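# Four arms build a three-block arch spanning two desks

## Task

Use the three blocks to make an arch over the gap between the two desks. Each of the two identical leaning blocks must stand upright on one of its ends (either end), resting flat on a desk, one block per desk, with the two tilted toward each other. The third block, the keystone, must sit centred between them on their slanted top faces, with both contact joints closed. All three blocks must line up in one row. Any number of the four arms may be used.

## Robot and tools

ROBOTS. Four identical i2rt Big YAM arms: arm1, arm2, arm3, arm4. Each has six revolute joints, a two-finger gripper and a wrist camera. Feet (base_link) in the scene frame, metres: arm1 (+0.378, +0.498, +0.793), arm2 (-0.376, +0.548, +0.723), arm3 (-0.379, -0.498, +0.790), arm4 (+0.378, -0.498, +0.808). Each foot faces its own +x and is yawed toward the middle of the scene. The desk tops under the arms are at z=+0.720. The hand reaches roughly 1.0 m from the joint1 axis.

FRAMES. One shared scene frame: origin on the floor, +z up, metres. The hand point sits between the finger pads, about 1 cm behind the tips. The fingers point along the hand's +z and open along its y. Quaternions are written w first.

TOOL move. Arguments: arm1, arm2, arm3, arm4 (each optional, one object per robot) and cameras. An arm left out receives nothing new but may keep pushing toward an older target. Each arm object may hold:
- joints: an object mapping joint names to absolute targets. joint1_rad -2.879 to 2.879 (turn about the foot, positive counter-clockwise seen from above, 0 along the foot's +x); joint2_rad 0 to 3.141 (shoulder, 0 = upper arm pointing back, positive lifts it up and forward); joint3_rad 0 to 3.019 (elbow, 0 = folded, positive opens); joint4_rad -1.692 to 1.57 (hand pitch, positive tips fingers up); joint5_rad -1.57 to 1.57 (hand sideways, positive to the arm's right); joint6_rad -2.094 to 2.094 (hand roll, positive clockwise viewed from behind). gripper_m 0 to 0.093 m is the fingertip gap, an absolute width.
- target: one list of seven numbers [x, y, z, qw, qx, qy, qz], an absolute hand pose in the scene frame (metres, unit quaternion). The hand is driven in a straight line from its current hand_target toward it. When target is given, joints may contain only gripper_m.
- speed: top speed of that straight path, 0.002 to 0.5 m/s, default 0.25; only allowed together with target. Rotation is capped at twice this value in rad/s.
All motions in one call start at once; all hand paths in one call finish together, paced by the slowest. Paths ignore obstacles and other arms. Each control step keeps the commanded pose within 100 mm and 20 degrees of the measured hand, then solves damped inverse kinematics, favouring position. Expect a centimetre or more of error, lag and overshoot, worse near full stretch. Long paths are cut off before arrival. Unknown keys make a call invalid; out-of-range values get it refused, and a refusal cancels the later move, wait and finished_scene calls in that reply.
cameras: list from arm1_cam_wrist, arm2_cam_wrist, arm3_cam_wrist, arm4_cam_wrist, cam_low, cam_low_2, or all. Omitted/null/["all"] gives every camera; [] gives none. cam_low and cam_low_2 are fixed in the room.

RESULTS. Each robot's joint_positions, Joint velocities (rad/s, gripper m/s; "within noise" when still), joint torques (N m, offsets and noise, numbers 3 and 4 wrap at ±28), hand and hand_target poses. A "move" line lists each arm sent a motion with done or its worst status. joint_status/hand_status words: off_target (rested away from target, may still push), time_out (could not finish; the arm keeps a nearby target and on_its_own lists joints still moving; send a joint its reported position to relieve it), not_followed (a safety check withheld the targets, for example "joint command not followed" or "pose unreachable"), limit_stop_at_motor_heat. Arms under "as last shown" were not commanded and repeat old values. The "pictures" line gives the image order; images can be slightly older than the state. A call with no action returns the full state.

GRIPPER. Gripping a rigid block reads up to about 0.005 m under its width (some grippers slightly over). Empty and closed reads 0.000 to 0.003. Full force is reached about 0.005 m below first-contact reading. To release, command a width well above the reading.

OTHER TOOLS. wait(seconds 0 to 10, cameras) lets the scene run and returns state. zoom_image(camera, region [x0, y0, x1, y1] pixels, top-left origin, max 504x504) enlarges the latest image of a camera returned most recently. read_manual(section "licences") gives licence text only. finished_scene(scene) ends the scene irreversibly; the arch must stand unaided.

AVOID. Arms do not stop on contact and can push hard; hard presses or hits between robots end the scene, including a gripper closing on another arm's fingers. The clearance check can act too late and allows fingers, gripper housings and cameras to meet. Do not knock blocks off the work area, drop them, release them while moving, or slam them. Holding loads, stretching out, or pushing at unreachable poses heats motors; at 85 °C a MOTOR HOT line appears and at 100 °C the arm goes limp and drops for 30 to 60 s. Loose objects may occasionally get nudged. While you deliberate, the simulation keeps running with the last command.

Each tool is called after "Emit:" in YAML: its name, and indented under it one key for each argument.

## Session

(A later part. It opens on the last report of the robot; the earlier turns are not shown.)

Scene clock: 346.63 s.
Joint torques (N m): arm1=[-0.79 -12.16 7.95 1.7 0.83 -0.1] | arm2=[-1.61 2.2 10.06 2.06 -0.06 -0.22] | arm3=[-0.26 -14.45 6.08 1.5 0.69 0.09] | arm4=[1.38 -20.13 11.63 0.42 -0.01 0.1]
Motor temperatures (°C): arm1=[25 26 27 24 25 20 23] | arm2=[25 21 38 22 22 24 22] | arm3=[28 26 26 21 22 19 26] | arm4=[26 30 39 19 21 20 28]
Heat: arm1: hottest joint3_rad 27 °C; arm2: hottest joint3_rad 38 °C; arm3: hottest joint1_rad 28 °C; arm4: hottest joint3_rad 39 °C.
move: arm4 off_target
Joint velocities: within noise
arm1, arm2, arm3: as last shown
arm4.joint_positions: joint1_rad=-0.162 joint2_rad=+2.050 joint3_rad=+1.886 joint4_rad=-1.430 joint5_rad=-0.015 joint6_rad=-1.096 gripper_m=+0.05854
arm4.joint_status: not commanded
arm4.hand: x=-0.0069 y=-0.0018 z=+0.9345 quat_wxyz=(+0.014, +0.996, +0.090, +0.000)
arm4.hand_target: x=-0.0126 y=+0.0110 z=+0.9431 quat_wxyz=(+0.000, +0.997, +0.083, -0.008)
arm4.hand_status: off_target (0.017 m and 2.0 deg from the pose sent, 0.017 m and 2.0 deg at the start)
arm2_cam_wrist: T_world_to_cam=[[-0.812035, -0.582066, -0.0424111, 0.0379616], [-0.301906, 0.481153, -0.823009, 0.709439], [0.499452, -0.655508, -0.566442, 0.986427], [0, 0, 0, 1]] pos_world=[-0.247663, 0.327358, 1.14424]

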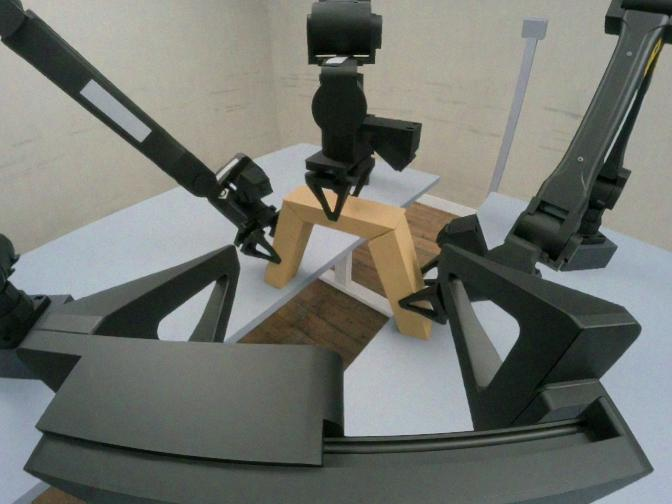

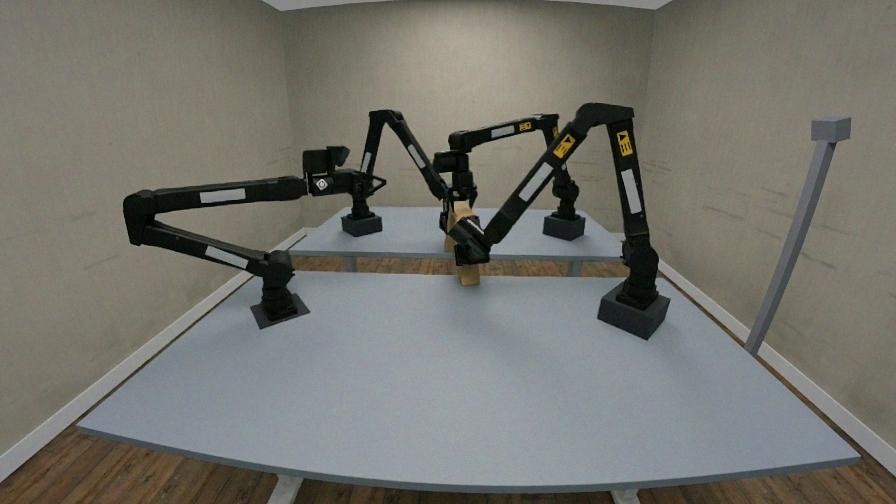

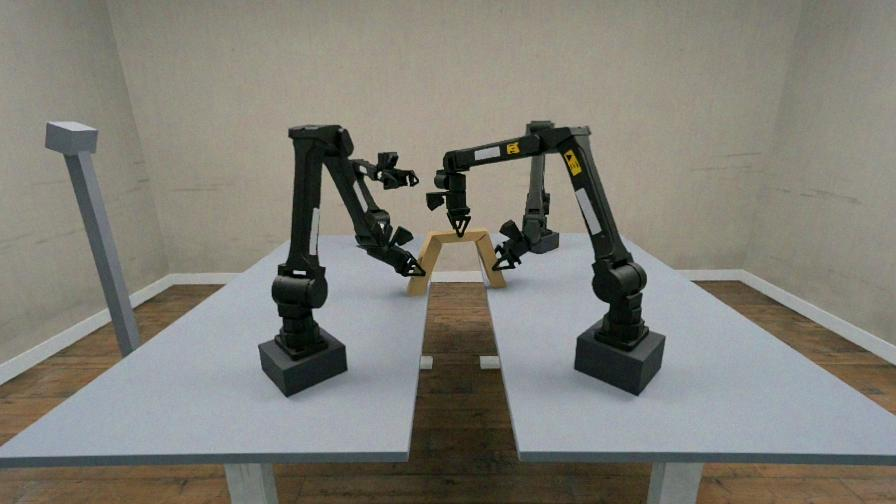

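Emit:
move:
  arm4: {"target": [-0.0122, 0.0102, 0.9380, 0.0030, 0.9966, 0.0850, -0.0055], "speed": 0.03}
  cameras: ["arm2_cam_wrist", "cam_low", "cam_low_2"]

Emit:
zoom_image:
  camera: "arm2_cam_wrist"
  region: [365, 200, 415, 240]

Emit:
zoom_image:
  camera: "arm2_cam_wrist"
  region: [275, 185, 325, 225]

Emit:
zoom_image:
  camera: "cam_low"
  region: [448, 198, 484, 228]

Emit:
zoom_image:
  camera: "cam_low_2"
  region: [425, 222, 449, 248]

Emit:
zoom_image:
  camera: "cam_low_2"
  region: [470, 222, 494, 248]

Scene clock: 349.67 s.
Joint torques (N m): arm1=[-0.97 -12.34 7.92 1.73 0.84 -0.1] | arm2=[-1.73 2.26 10.1 2.18 -0.06 -0.21] | arm3=[-0.38 -14.39 6.12 1.7 0.74 0.09] | arm4=[1.49 -20.01 11.1 0.58 0 0.06]
Motor temperatures (°C): arm1=[25 26 27 24 25 20 23] | arm2=[25 21 38 22 22 24 22] | arm3=[28 26 26 21 22 19 26] | arm4=[26 30 39 19 21 20 28]
Heat: arm1: hottest joint3_rad 27 °C; arm2: hottest joint3_rad 38 °C; arm3: hottest joint1_rad 28 °C; arm4: hottest joint3_rad 39 °C.
move: arm4 off_target
Joint velocities: within noise
arm1, arm2, arm3: as last shown
arm4.joint_positions: joint1_rad=-0.162 joint2_rad=+2.051 joint3_rad=+1.886 joint4_rad=-1.430 joint5_rad=-0.015 joint6_rad=-1.096 gripper_m=+0.05854
arm4.joint_status: not commanded
arm4.hand: x=-0.0069 y=-0.0018 z=+0.9343 quat_wxyz=(+0.015, +0.996, +0.090, +0.000)
arm4.hand_target: x=-0.0119 y=+0.0099 z=+0.9380 quat_wxyz=(+0.003, +0.996, +0.085, -0.006)
arm4.hand_status: off_target (0.014 m and 1.6 deg from the pose sent, 0.014 m and 1.6 deg at the start)
arm2_cam_wrist: T_world_to_cam=[[-0.812035, -0.582066, -0.0424111, 0.0379616], [-0.301906, 0.481153, -0.823009, 0.709439], [0.499452, -0.655508, -0.566442, 0.986427], [0, 0, 0, 1]] pos_world=[-0.247663, 0.327358, 1.14424]

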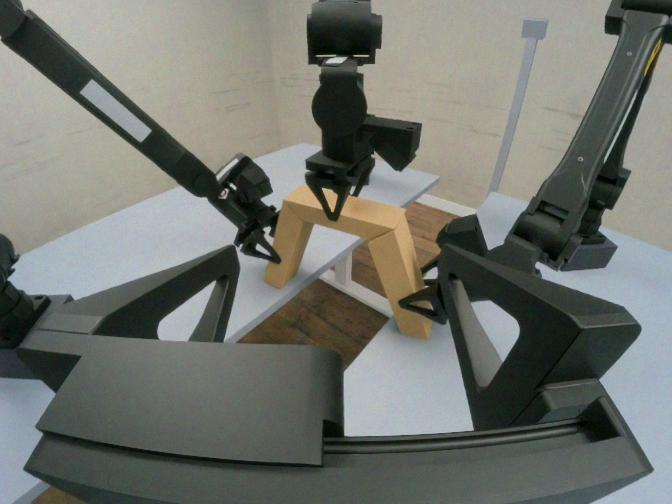

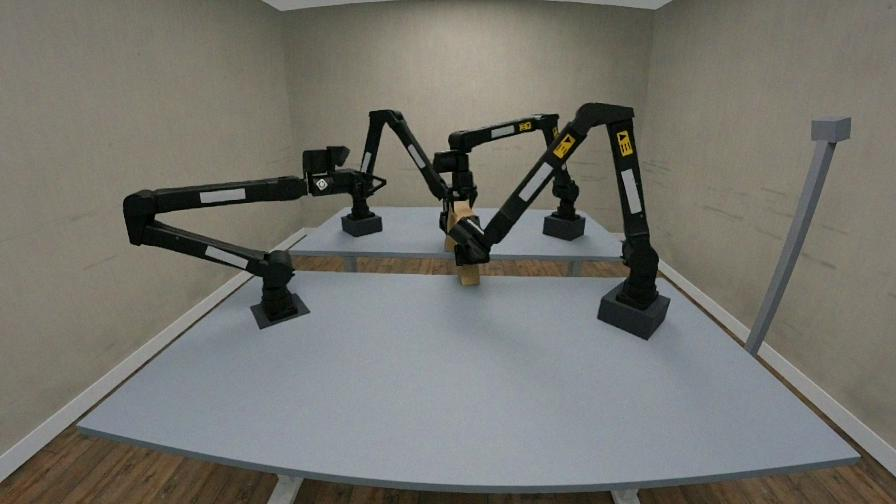

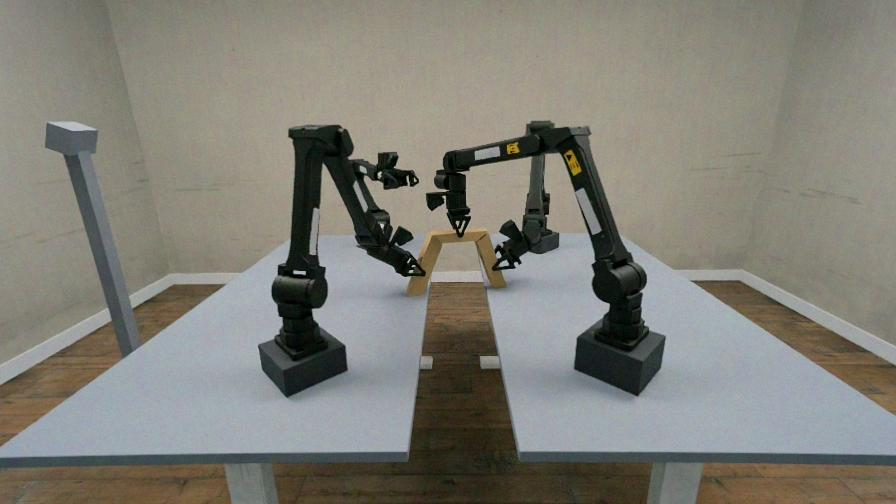

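Scaled by 10.080 (camera's finer frame: 960x720).

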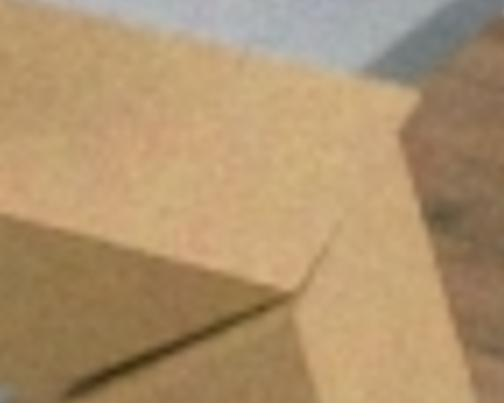

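Scaled by 10.080 (camera's finer frame: 960x720).

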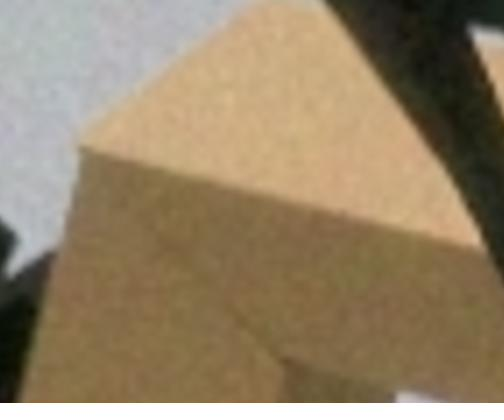

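Scaled by 14.000 (camera's finer frame: 1280x720).

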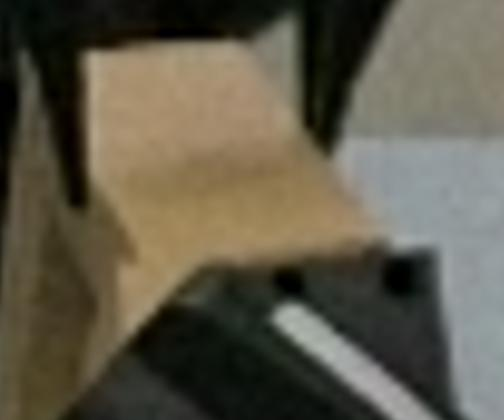

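Scaled by 19.385 (camera's finer frame: 1280x720).

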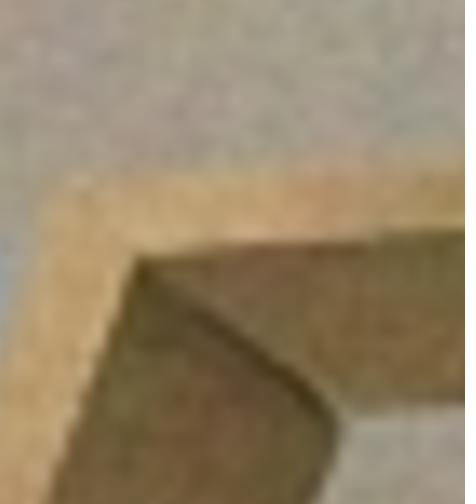

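Scaled by 19.385 (camera's finer frame: 1280x720).

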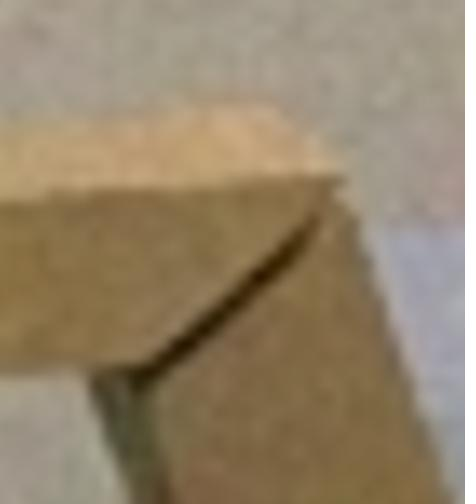

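Emit:
move:
  arm4: {"joints": {"gripper_m": 0.0585}}
  cameras: ["arm2_cam_wrist", "cam_low", "cam_low_2"]

Emit:
move:
  arm4: {"joints": {"gripper_m": 0.0605}}
  cameras: ["arm2_cam_wrist", "cam_low", "cam_low_2"]

Emit:
zoom_image:
  camera: "arm2_cam_wrist"
  region: [365, 200, 415, 240]

Emit:
zoom_image:
  camera: "arm2_cam_wrist"
  region: [275, 185, 325, 225]

Emit:
zoom_image:
  camera: "cam_low_2"
  region: [425, 222, 449, 248]

Emit:
zoom_image:
  camera: "cam_low_2"
  region: [470, 222, 494, 248]

Scene clock: 352.83 s.
Joint torques (N m): arm1=[-0.91 -12.28 7.92 1.73 0.83 -0.1] | arm2=[-1.85 2.43 10.02 2.07 -0.07 -0.19] | arm3=[-0.38 -14.56 6.13 1.66 0.68 0.06] | arm4=[1.38 -20.07 11.07 0.53 0 0.06]
Motor temperatures (°C): arm1=[25 26 28 24 26 20 23] | arm2=[25 21 38 22 22 24 22] | arm3=[28 26 26 21 22 19 26] | arm4=[26 30 39 19 21 20 28]
Heat: arm1: hottest joint3_rad 28 °C; arm2: hottest joint3_rad 38 °C; arm3: hottest joint1_rad 28 °C; arm4: hottest joint3_rad 39 °C.
move: arm4 done
Joint velocities: within noise
arm1, arm2, arm3: as last shown
arm4.joint_positions: joint1_rad=-0.162 joint2_rad=+2.051 joint3_rad=+1.886 joint4_rad=-1.430 joint5_rad=-0.013 joint6_rad=-1.096 gripper_m=+0.05854
arm4.joint_status: all done
arm4.hand: x=-0.0067 y=-0.0016 z=+0.9343 quat_wxyz=(+0.014, +0.996, +0.090, +0.001)
arm4.hand_target: x=-0.0117 y=+0.0100 z=+0.9380 quat_wxyz=(+0.003, +0.996, +0.085, -0.005)
arm4.hand_status: not commanded
arm2_cam_wrist: T_world_to_cam=[[-0.812035, -0.582066, -0.0424111, 0.0379616], [-0.301906, 0.481153, -0.823009, 0.709439], [0.499452, -0.655508, -0.566442, 0.986427], [0, 0, 0, 1]] pos_world=[-0.247663, 0.327358, 1.14424]

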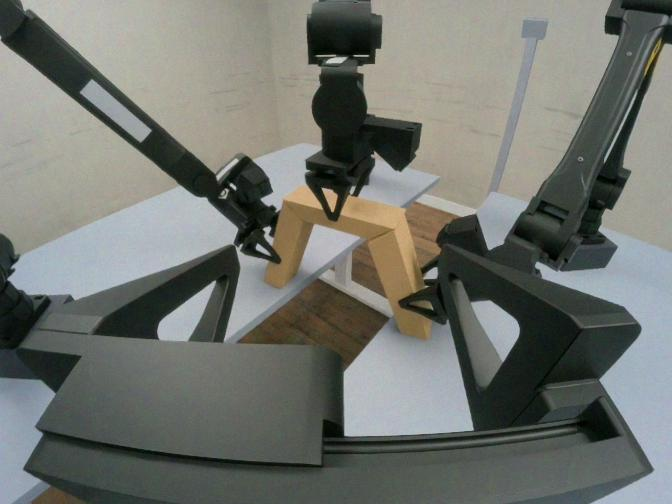

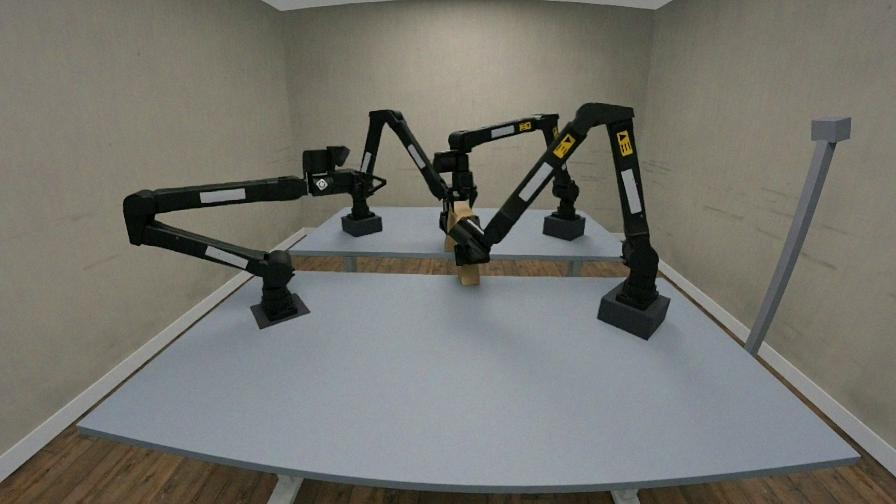

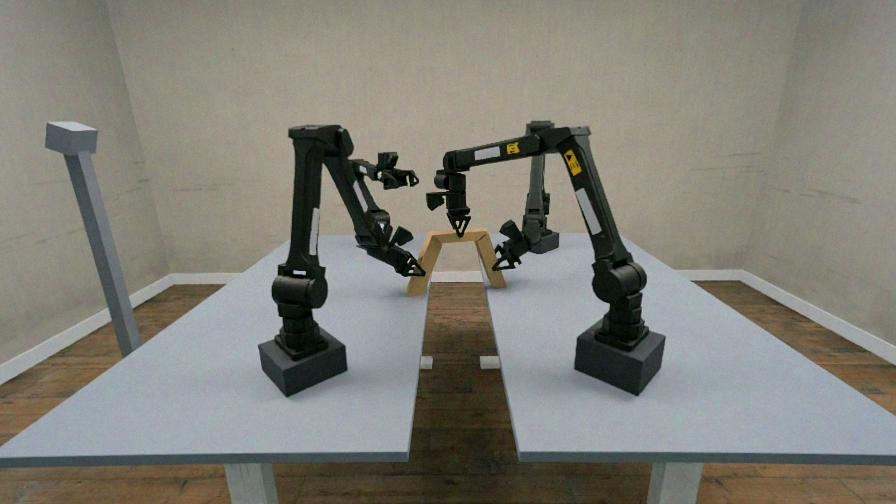

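Scene clock: 353.13 s.
Joint torques (N m): arm1=[-0.91 -12.28 7.94 1.72 0.83 -0.11] | arm2=[-1.85 2.43 10.02 2.14 -0.09 -0.2] | arm3=[0.03 -14.45 6.11 1.59 0.71 0.09] | arm4=[1.44 -20.01 11.1 0.57 -0.02 0.05]
Motor temperatures (°C): arm1=[25 26 28 24 26 20 23] | arm2=[25 21 38 22 22 24 22] | arm3=[28 26 26 21 22 19 26] | arm4=[26 30 39 19 21 20 28]
Heat: arm1: hottest joint3_rad 28 °C; arm2: hottest joint3_rad 38 °C; arm3: hottest joint1_rad 28 °C; arm4: hottest joint3_rad 39 °C.
move: arm4 done
Joint velocities: within noise
arm1, arm2, arm3: as last shown
arm4.joint_positions: joint1_rad=-0.162 joint2_rad=+2.051 joint3_rad=+1.886 joint4_rad=-1.430 joint5_rad=-0.013 joint6_rad=-1.096 gripper_m=+0.06041
arm4.joint_status: all done
arm4.hand: x=-0.0067 y=-0.0016 z=+0.9343 quat_wxyz=(+0.014, +0.996, +0.090, +0.001)
arm4.hand_target: x=-0.0117 y=+0.0100 z=+0.9381 quat_wxyz=(+0.003, +0.996, +0.085, -0.005)
arm4.hand_status: not commanded
arm2_cam_wrist: T_world_to_cam=[[-0.812035, -0.582066, -0.0424111, 0.0379616], [-0.301906, 0.481153, -0.823009, 0.709439], [0.499452, -0.655508, -0.566442, 0.986427], [0, 0, 0, 1]] pos_world=[-0.247663, 0.327358, 1.14424]

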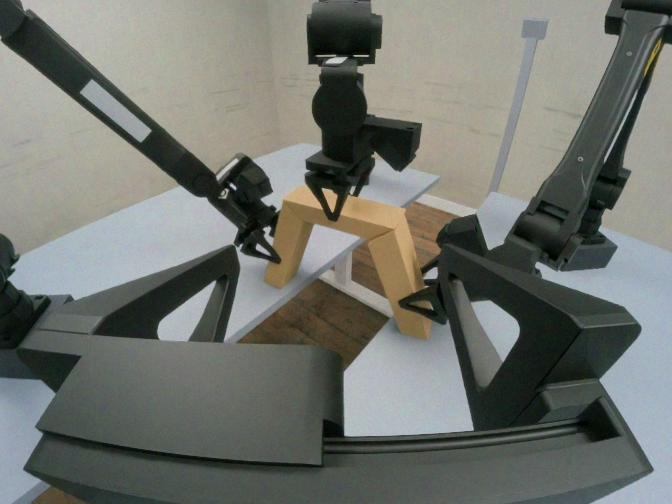

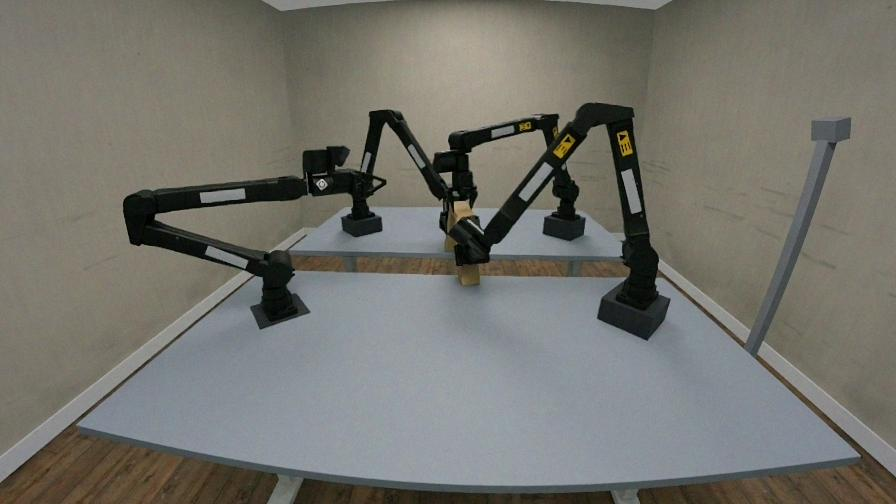

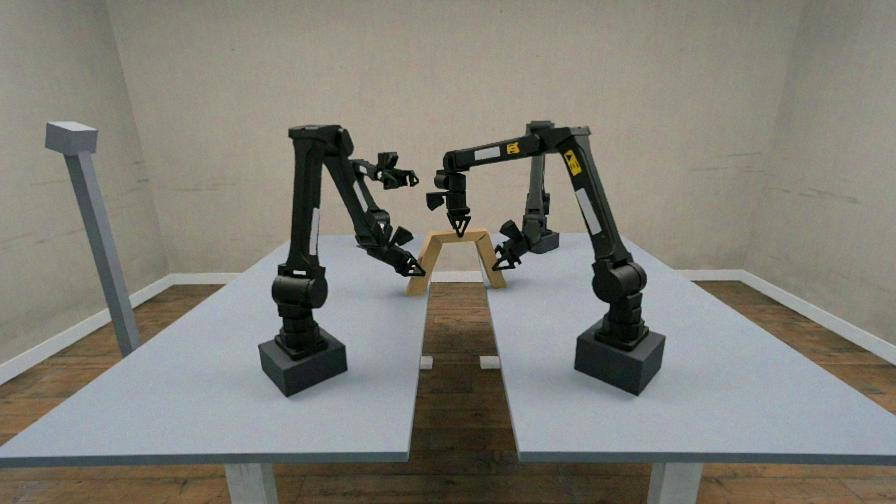

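Scaled by 10.080 (camera's finer frame: 960x720).

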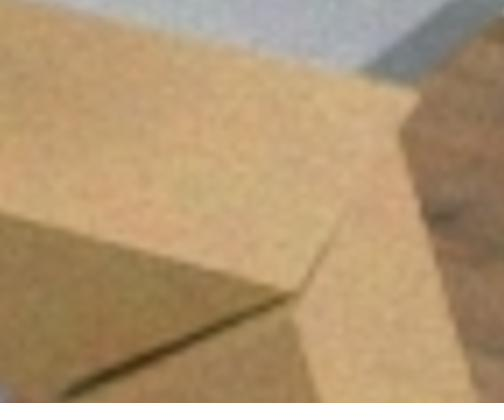

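Scaled by 10.080 (camera's finer frame: 960x720).

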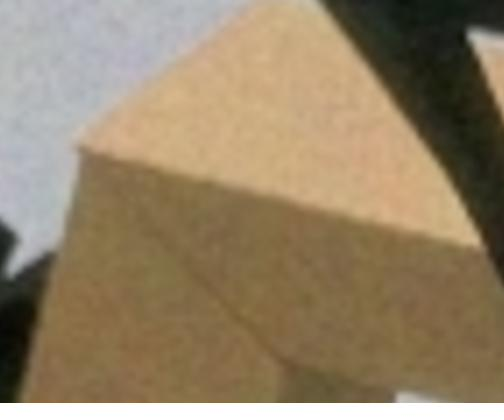

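Scaled by 19.385 (camera's finer frame: 1280x720).

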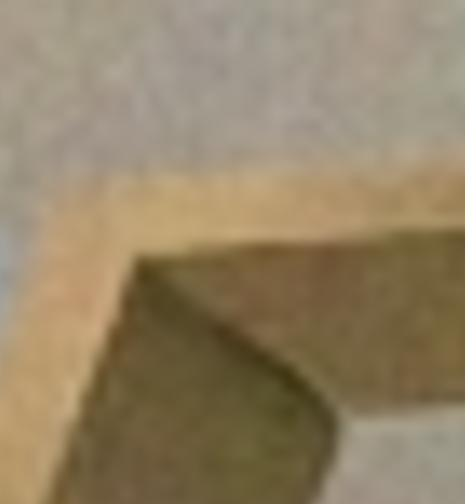

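Scaled by 19.385 (camera's finer frame: 1280x720).

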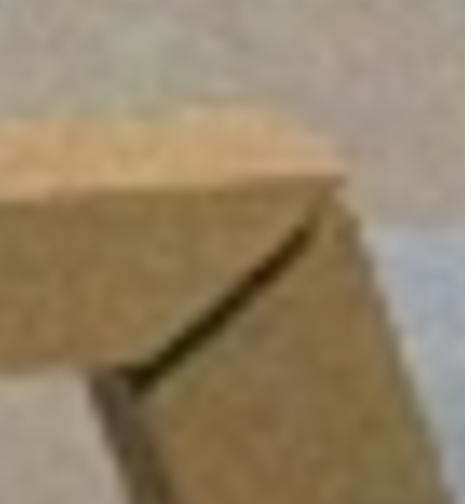

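Emit:
move:
  arm4: {"joints": {"gripper_m": 0.064}}
  cameras: ["arm2_cam_wrist", "cam_low", "cam_low_2"]

Emit:
zoom_image:
  camera: "arm2_cam_wrist"
  region: [265, 165, 425, 265]

Emit:
zoom_image:
  camera: "cam_low_2"
  region: [425, 222, 449, 248]

Emit:
zoom_image:
  camera: "cam_low_2"
  region: [470, 222, 494, 248]

Emit:
zoom_image:
  camera: "cam_low"
  region: [435, 185, 495, 240]

Scene clock: 354.57 s.
Joint torques (N m): arm1=[-0.79 -12.22 7.9 1.73 0.83 -0.1] | arm2=[-1.85 2.2 10 2.03 -0.06 -0.2] | arm3=[-0.38 -14.51 6.04 1.52 0.71 0.06] | arm4=[1.61 -19.9 11.1 0.55 -0.03 0.06]
Motor temperatures (°C): arm1=[25 26 28 24 26 20 24] | arm2=[25 21 38 22 22 24 22] | arm3=[28 26 26 21 22 19 26] | arm4=[26 30 39 19 21 20 28]
Heat: arm1: hottest joint3_rad 28 °C; arm2: hottest joint3_rad 38 °C; arm3: hottest joint1_rad 28 °C; arm4: hottest joint3_rad 39 °C.
move: arm4 done
Joint velocities: within noise
arm1, arm3: as last shown
arm2.joint_positions: joint1_rad=-0.284 joint2_rad=+0.479 joint3_rad=+0.451 joint4_rad=+0.001 joint5_rad=-0.191 joint6_rad=+0.021 gripper_m=+0.09396
arm2.joint_status: not commanded
arm2.hand: x=-0.1899 y=+0.2566 z=+1.0683 quat_wxyz=(-0.626, -0.323, -0.643, +0.300)
arm2.hand_target: x=-0.1924 y=+0.2539 z=+1.0647 quat_wxyz=(-0.623, -0.321, -0.643, +0.308)
arm2.hand_status: not commanded
arm4.joint_positions: joint1_rad=-0.162 joint2_rad=+2.051 joint3_rad=+1.886 joint4_rad=-1.430 joint5_rad=-0.013 joint6_rad=-1.094 gripper_m=+0.06377
arm4.joint_status: all done
arm4.hand: x=-0.0067 y=-0.0016 z=+0.9343 quat_wxyz=(+0.014, +0.996, +0.089, +0.001)
arm4.hand_target: x=-0.0118 y=+0.0100 z=+0.9381 quat_wxyz=(+0.003, +0.996, +0.084, -0.005)
arm4.hand_status: not commanded
arm2_cam_wrist: T_world_to_cam=[[-0.812035, -0.582066, -0.0424111, 0.0379616], [-0.301906, 0.481153, -0.823009, 0.709439], [0.499452, -0.655508, -0.566442, 0.986427], [0, 0, 0, 1]] pos_world=[-0.247663, 0.327358, 1.14424]

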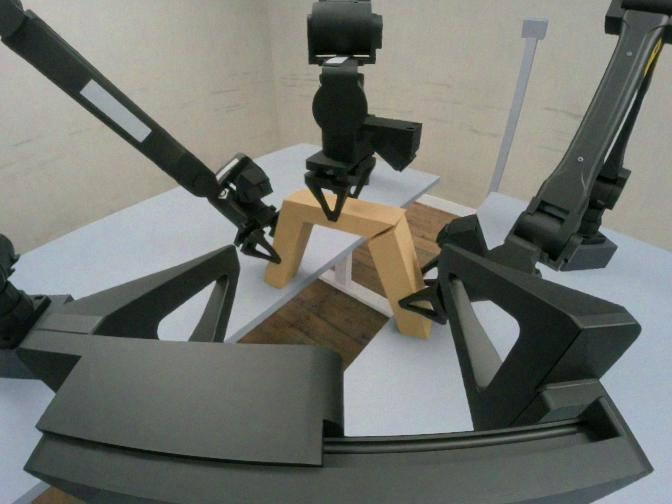

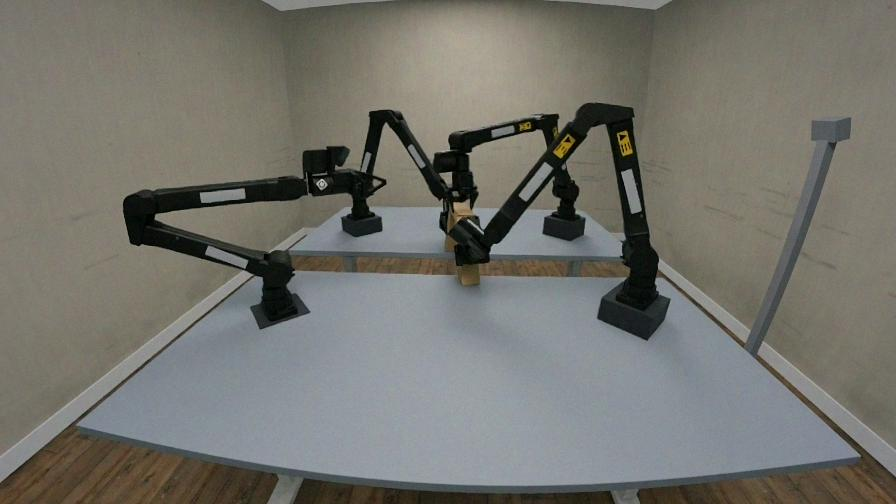

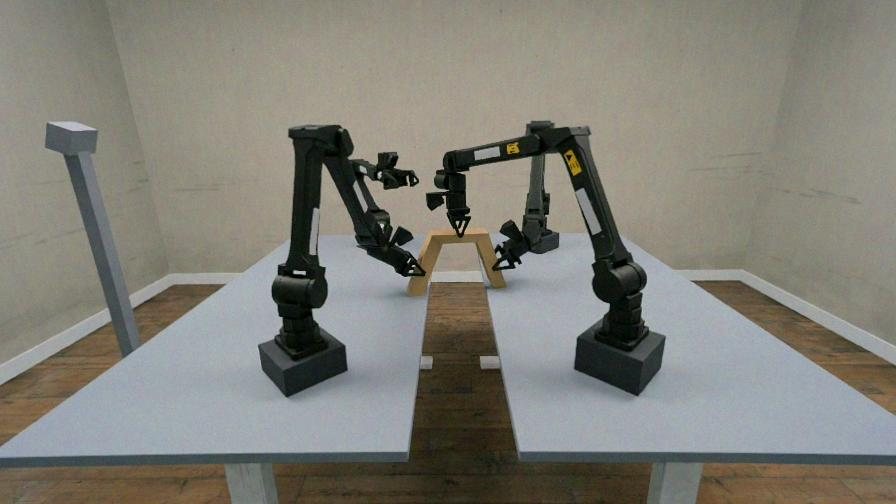

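Scaled by 3.150 (camera's finer frame: 960x720).

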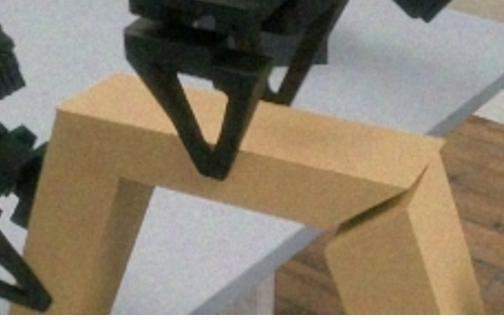

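Scaled by 19.385 (camera's finer frame: 1280x720).

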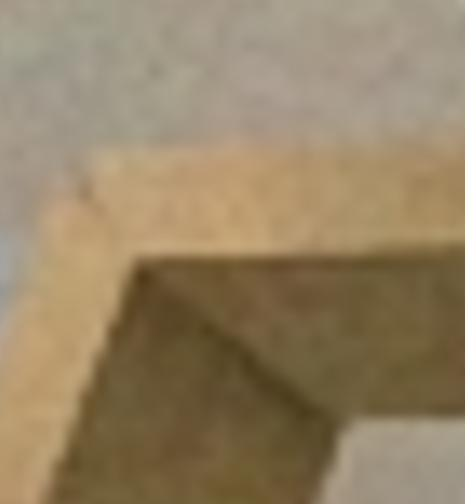

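Scaled by 19.385 (camera's finer frame: 1280x720).

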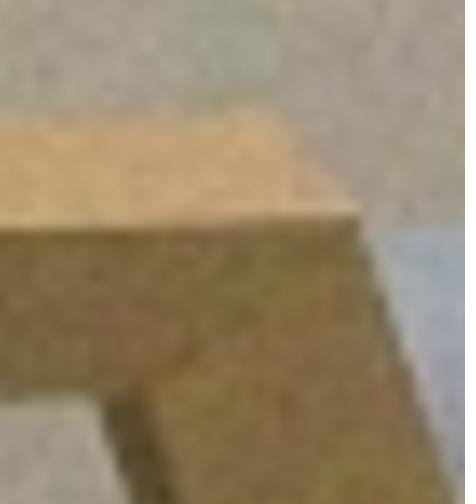

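Scaled by 8.400 (camera's finer frame: 1280x720).

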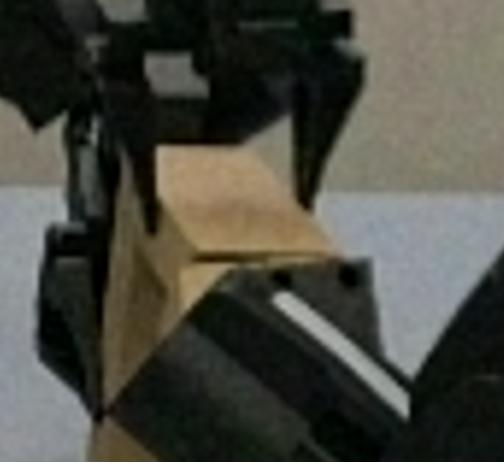

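Emit:
zoom_image:
  camera: "arm2_cam_wrist"
  region: [358, 200, 418, 248]

Emit:
zoom_image:
  camera: "arm2_cam_wrist"
  region: [272, 180, 332, 228]

Emit:
zoom_image:
  camera: "cam_low"
  region: [448, 198, 484, 228]

Scaled by 8.400 (camera's finer frame: 960x720).

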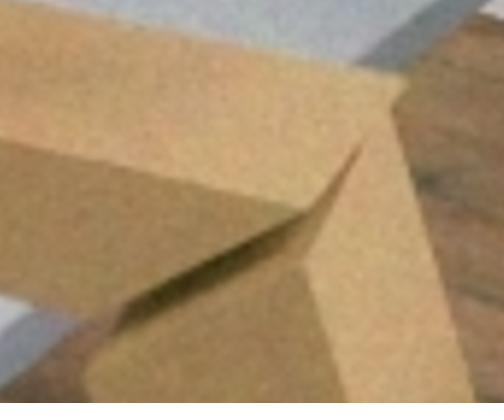

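Scaled by 8.400 (camera's finer frame: 960x720).

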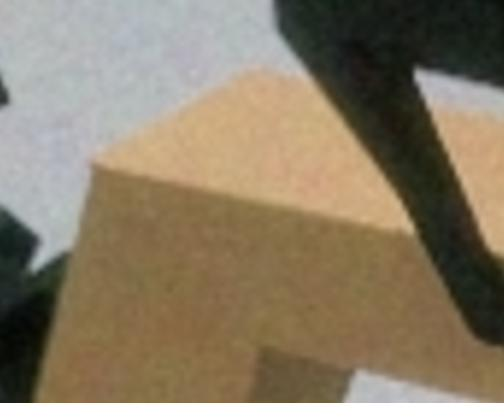

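Scaled by 14.000 (camera's finer frame: 1280x720).

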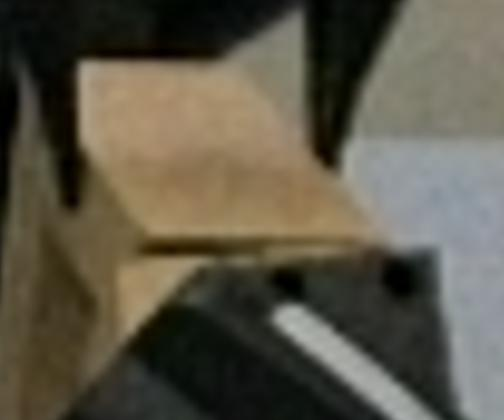

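Emit:
zoom_image:
  camera: "arm2_cam_wrist"
  region: [255, 255, 305, 300]

Emit:
zoom_image:
  camera: "cam_low_2"
  region: [485, 268, 515, 298]

Emit:
zoom_image:
  camera: "cam_low_2"
  region: [402, 272, 437, 302]

Emit:
zoom_image:
  camera: "arm2_cam_wrist"
  region: [385, 300, 445, 350]

Emit:
zoom_image:
  camera: "cam_low"
  region: [440, 230, 500, 300]

Scaled by 10.080 (camera's finer frame: 960x720).

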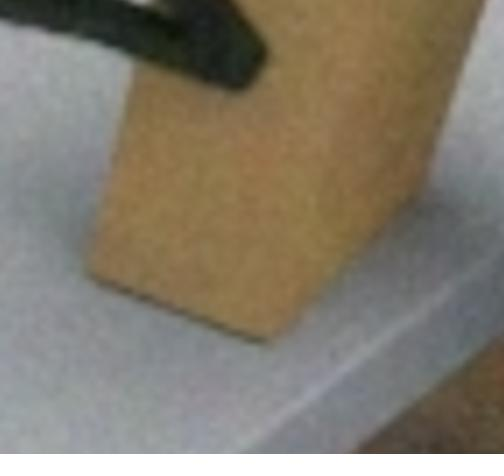

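Scaled by 16.800 (camera's finer frame: 1280x720).

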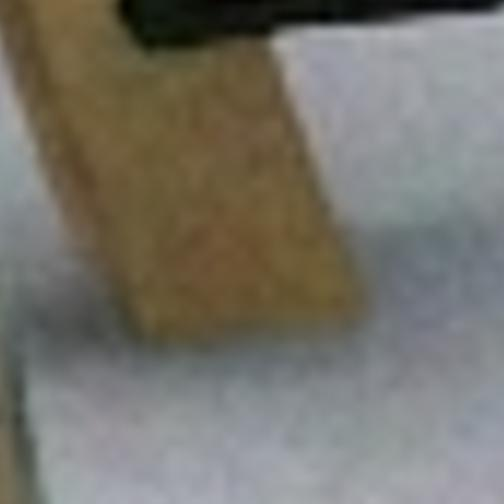

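Scaled by 14.400 (camera's finer frame: 1280x720).

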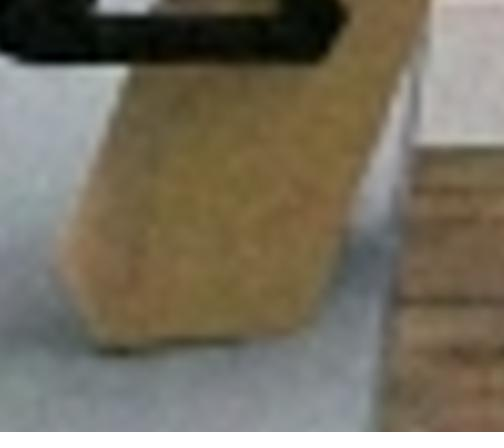

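Scaled by 8.400 (camera's finer frame: 960x720).

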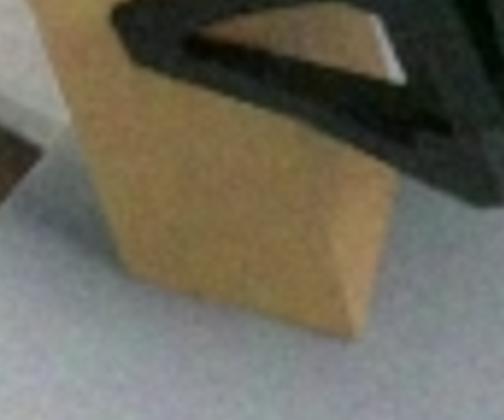

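Scaled by 7.200 (camera's finer frame: 1280x720).

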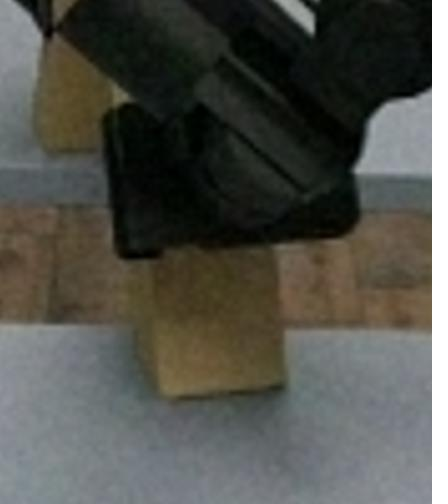

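Emit:
move:
  arm4: {"joints": {"gripper_m": 0.093}}
  cameras: ["arm2_cam_wrist", "cam_low", "cam_low_2"]

Emit:
zoom_image:
  camera: "arm2_cam_wrist"
  region: [265, 125, 425, 265]

Emit:
zoom_image:
  camera: "cam_low"
  region: [435, 175, 495, 235]

Scene clock: 365.33 s.
Joint torques (N m): arm1=[-0.85 -12.1 7.91 1.72 0.83 -0.1] | arm2=[-1.61 2.26 10.09 2.07 -0.08 -0.21] | arm3=[-0.38 -14.51 6.08 1.54 0.73 0.07] | arm4=[1.44 -20.01 11.08 0.55 -0.02 0.05]
Motor temperatures (°C): arm1=[25 26 28 24 26 20 24] | arm2=[25 21 38 22 22 24 22] | arm3=[28 26 26 21 22 19 26] | arm4=[26 30 39 19 21 20 27]
Heat: arm1: hottest joint3_rad 28 °C; arm2: hottest joint3_rad 38 °C; arm3: hottest joint1_rad 28 °C; arm4: hottest joint3_rad 39 °C.
move: arm4 done
Joint velocities: within noise
arm1, arm2, arm3: as last shown
arm4.joint_positions: joint1_rad=-0.162 joint2_rad=+2.051 joint3_rad=+1.886 joint4_rad=-1.430 joint5_rad=-0.013 joint6_rad=-1.091 gripper_m=+0.09280
arm4.joint_status: all done
arm4.hand: x=-0.0067 y=-0.0016 z=+0.9343 quat_wxyz=(+0.014, +0.996, +0.088, +0.001)
arm4.hand_target: x=-0.0118 y=+0.0100 z=+0.9381 quat_wxyz=(+0.003, +0.997, +0.083, -0.005)
arm4.hand_status: not commanded
arm2_cam_wrist: T_world_to_cam=[[-0.812035, -0.582066, -0.0424111, 0.0379616], [-0.301906, 0.481153, -0.823009, 0.709439], [0.499452, -0.655508, -0.566442, 0.986427], [0, 0, 0, 1]] pos_world=[-0.247663, 0.327358, 1.14424]

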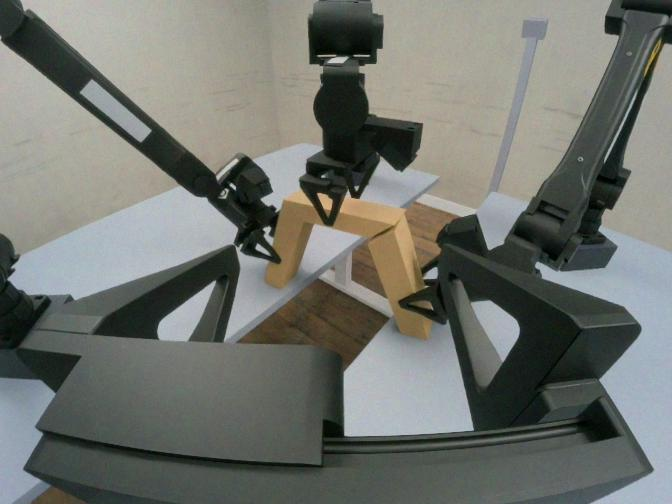

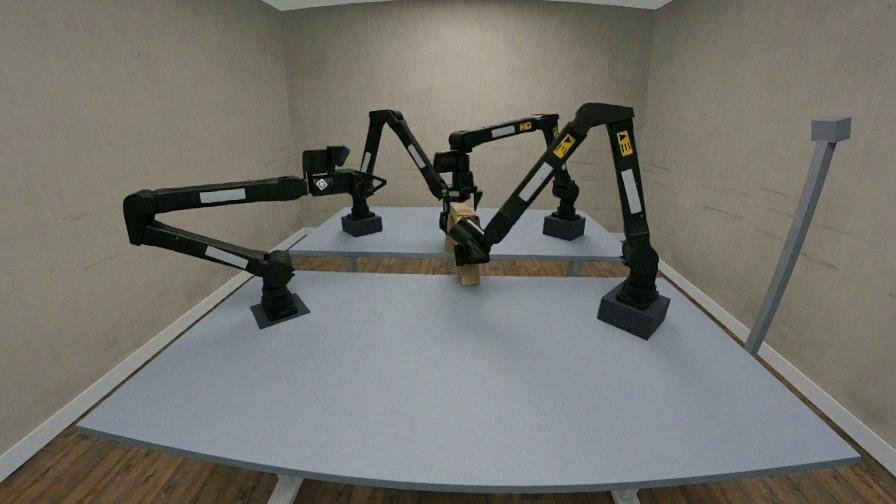

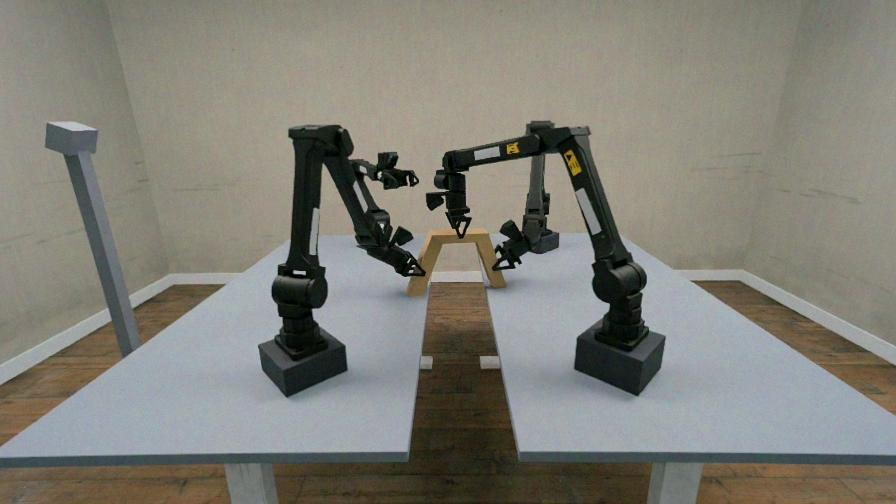

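Scaled by 3.150 (camera's finer frame: 960x720).

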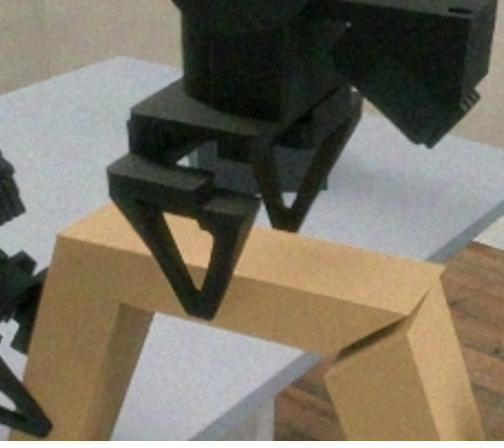

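Scaled by 8.400 (camera's finer frame: 1280x720).

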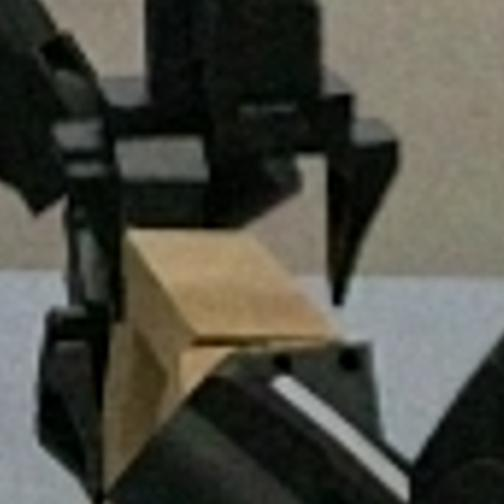

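Emit:
move:
  arm4: {"target": [-0.0165, 0.0063, 0.9620, 0.0030, 0.9966, 0.0830, -0.0055], "speed": 0.04}
  cameras: ["arm2_cam_wrist", "cam_low", "cam_low_2"]

Emit:
zoom_image:
  camera: "arm2_cam_wrist"
  region: [265, 125, 425, 265]

Emit:
zoom_image:
  camera: "cam_low"
  region: [435, 175, 495, 235]

Scene clock: 371.23 s.
Joint torques (N m): arm1=[-0.67 -12.16 7.92 1.72 0.84 -0.1] | arm2=[-1.79 2.02 10 2.06 -0.07 -0.2] | arm3=[-0.26 -14.33 6.11 1.65 0.7 0.06] | arm4=[2.32 -20.89 12.42 -0.24 -0.09 0.12]
Motor temperatures (°C): arm1=[25 26 28 24 26 20 24] | arm2=[25 21 38 22 22 24 22] | arm3=[28 26 26 21 22 19 26] | arm4=[26 30 40 19 21 20 27]
Heat: arm1: hottest joint3_rad 28 °C; arm2: hottest joint3_rad 38 °C; arm3: hottest joint1_rad 28 °C; arm4: hottest joint3_rad 40 °C.
move: arm4 off_target
Joint velocities: within noise
arm1, arm2, arm3: as last shown
arm4.joint_positions: joint1_rad=-0.162 joint2_rad=+2.051 joint3_rad=+1.911 joint4_rad=-1.467 joint5_rad=-0.013 joint6_rad=-1.088 gripper_m=+0.09287
arm4.joint_status: not commanded
arm4.hand: x=-0.0059 y=-0.0025 z=+0.9442 quat_wxyz=(+0.019, +0.996, +0.086, +0.004)
arm4.hand_target: x=-0.0158 y=+0.0053 z=+0.9621 quat_wxyz=(+0.003, +0.997, +0.083, -0.006)
arm4.hand_status: off_target (0.023 m and 2.1 deg from the pose sent, 0.030 m and 1.6 deg at the start)
arm2_cam_wrist: T_world_to_cam=[[-0.812035, -0.582066, -0.0424111, 0.0379616], [-0.301906, 0.481153, -0.823009, 0.709439], [0.499452, -0.655508, -0.566442, 0.986427], [0, 0, 0, 1]] pos_world=[-0.247663, 0.327358, 1.14424]

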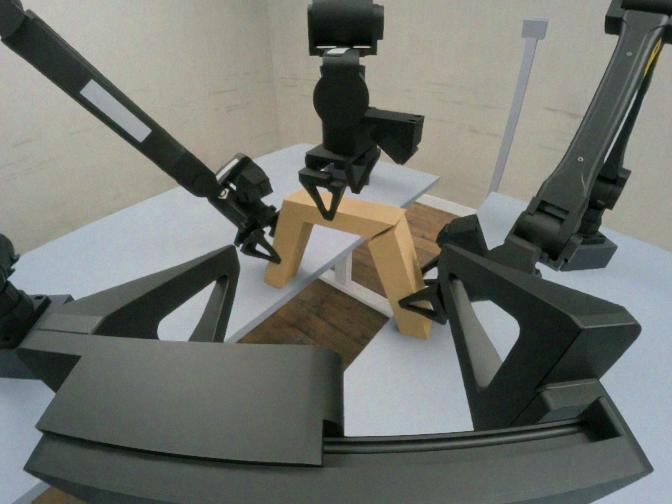

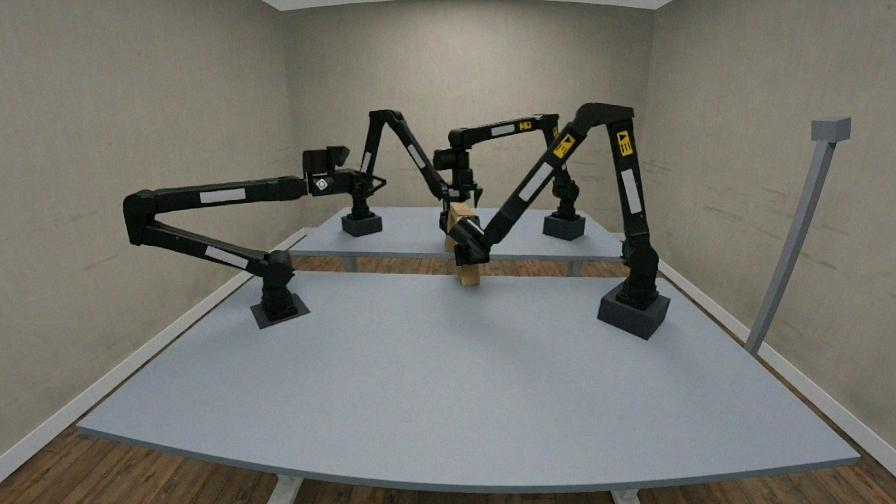

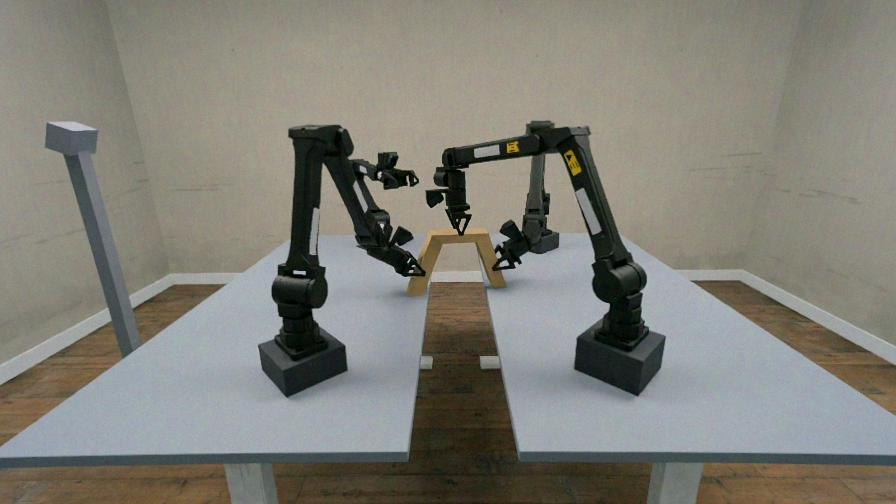

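Scaled by 3.150 (camera's finer frame: 960x720).

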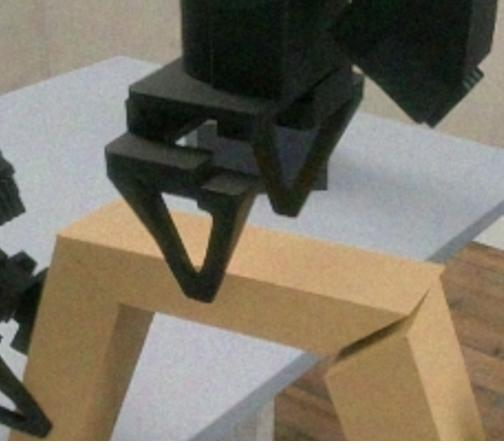

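Scaled by 8.400 (camera's finer frame: 1280x720).

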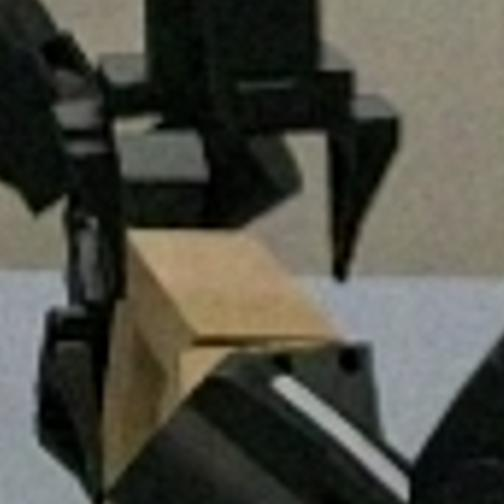

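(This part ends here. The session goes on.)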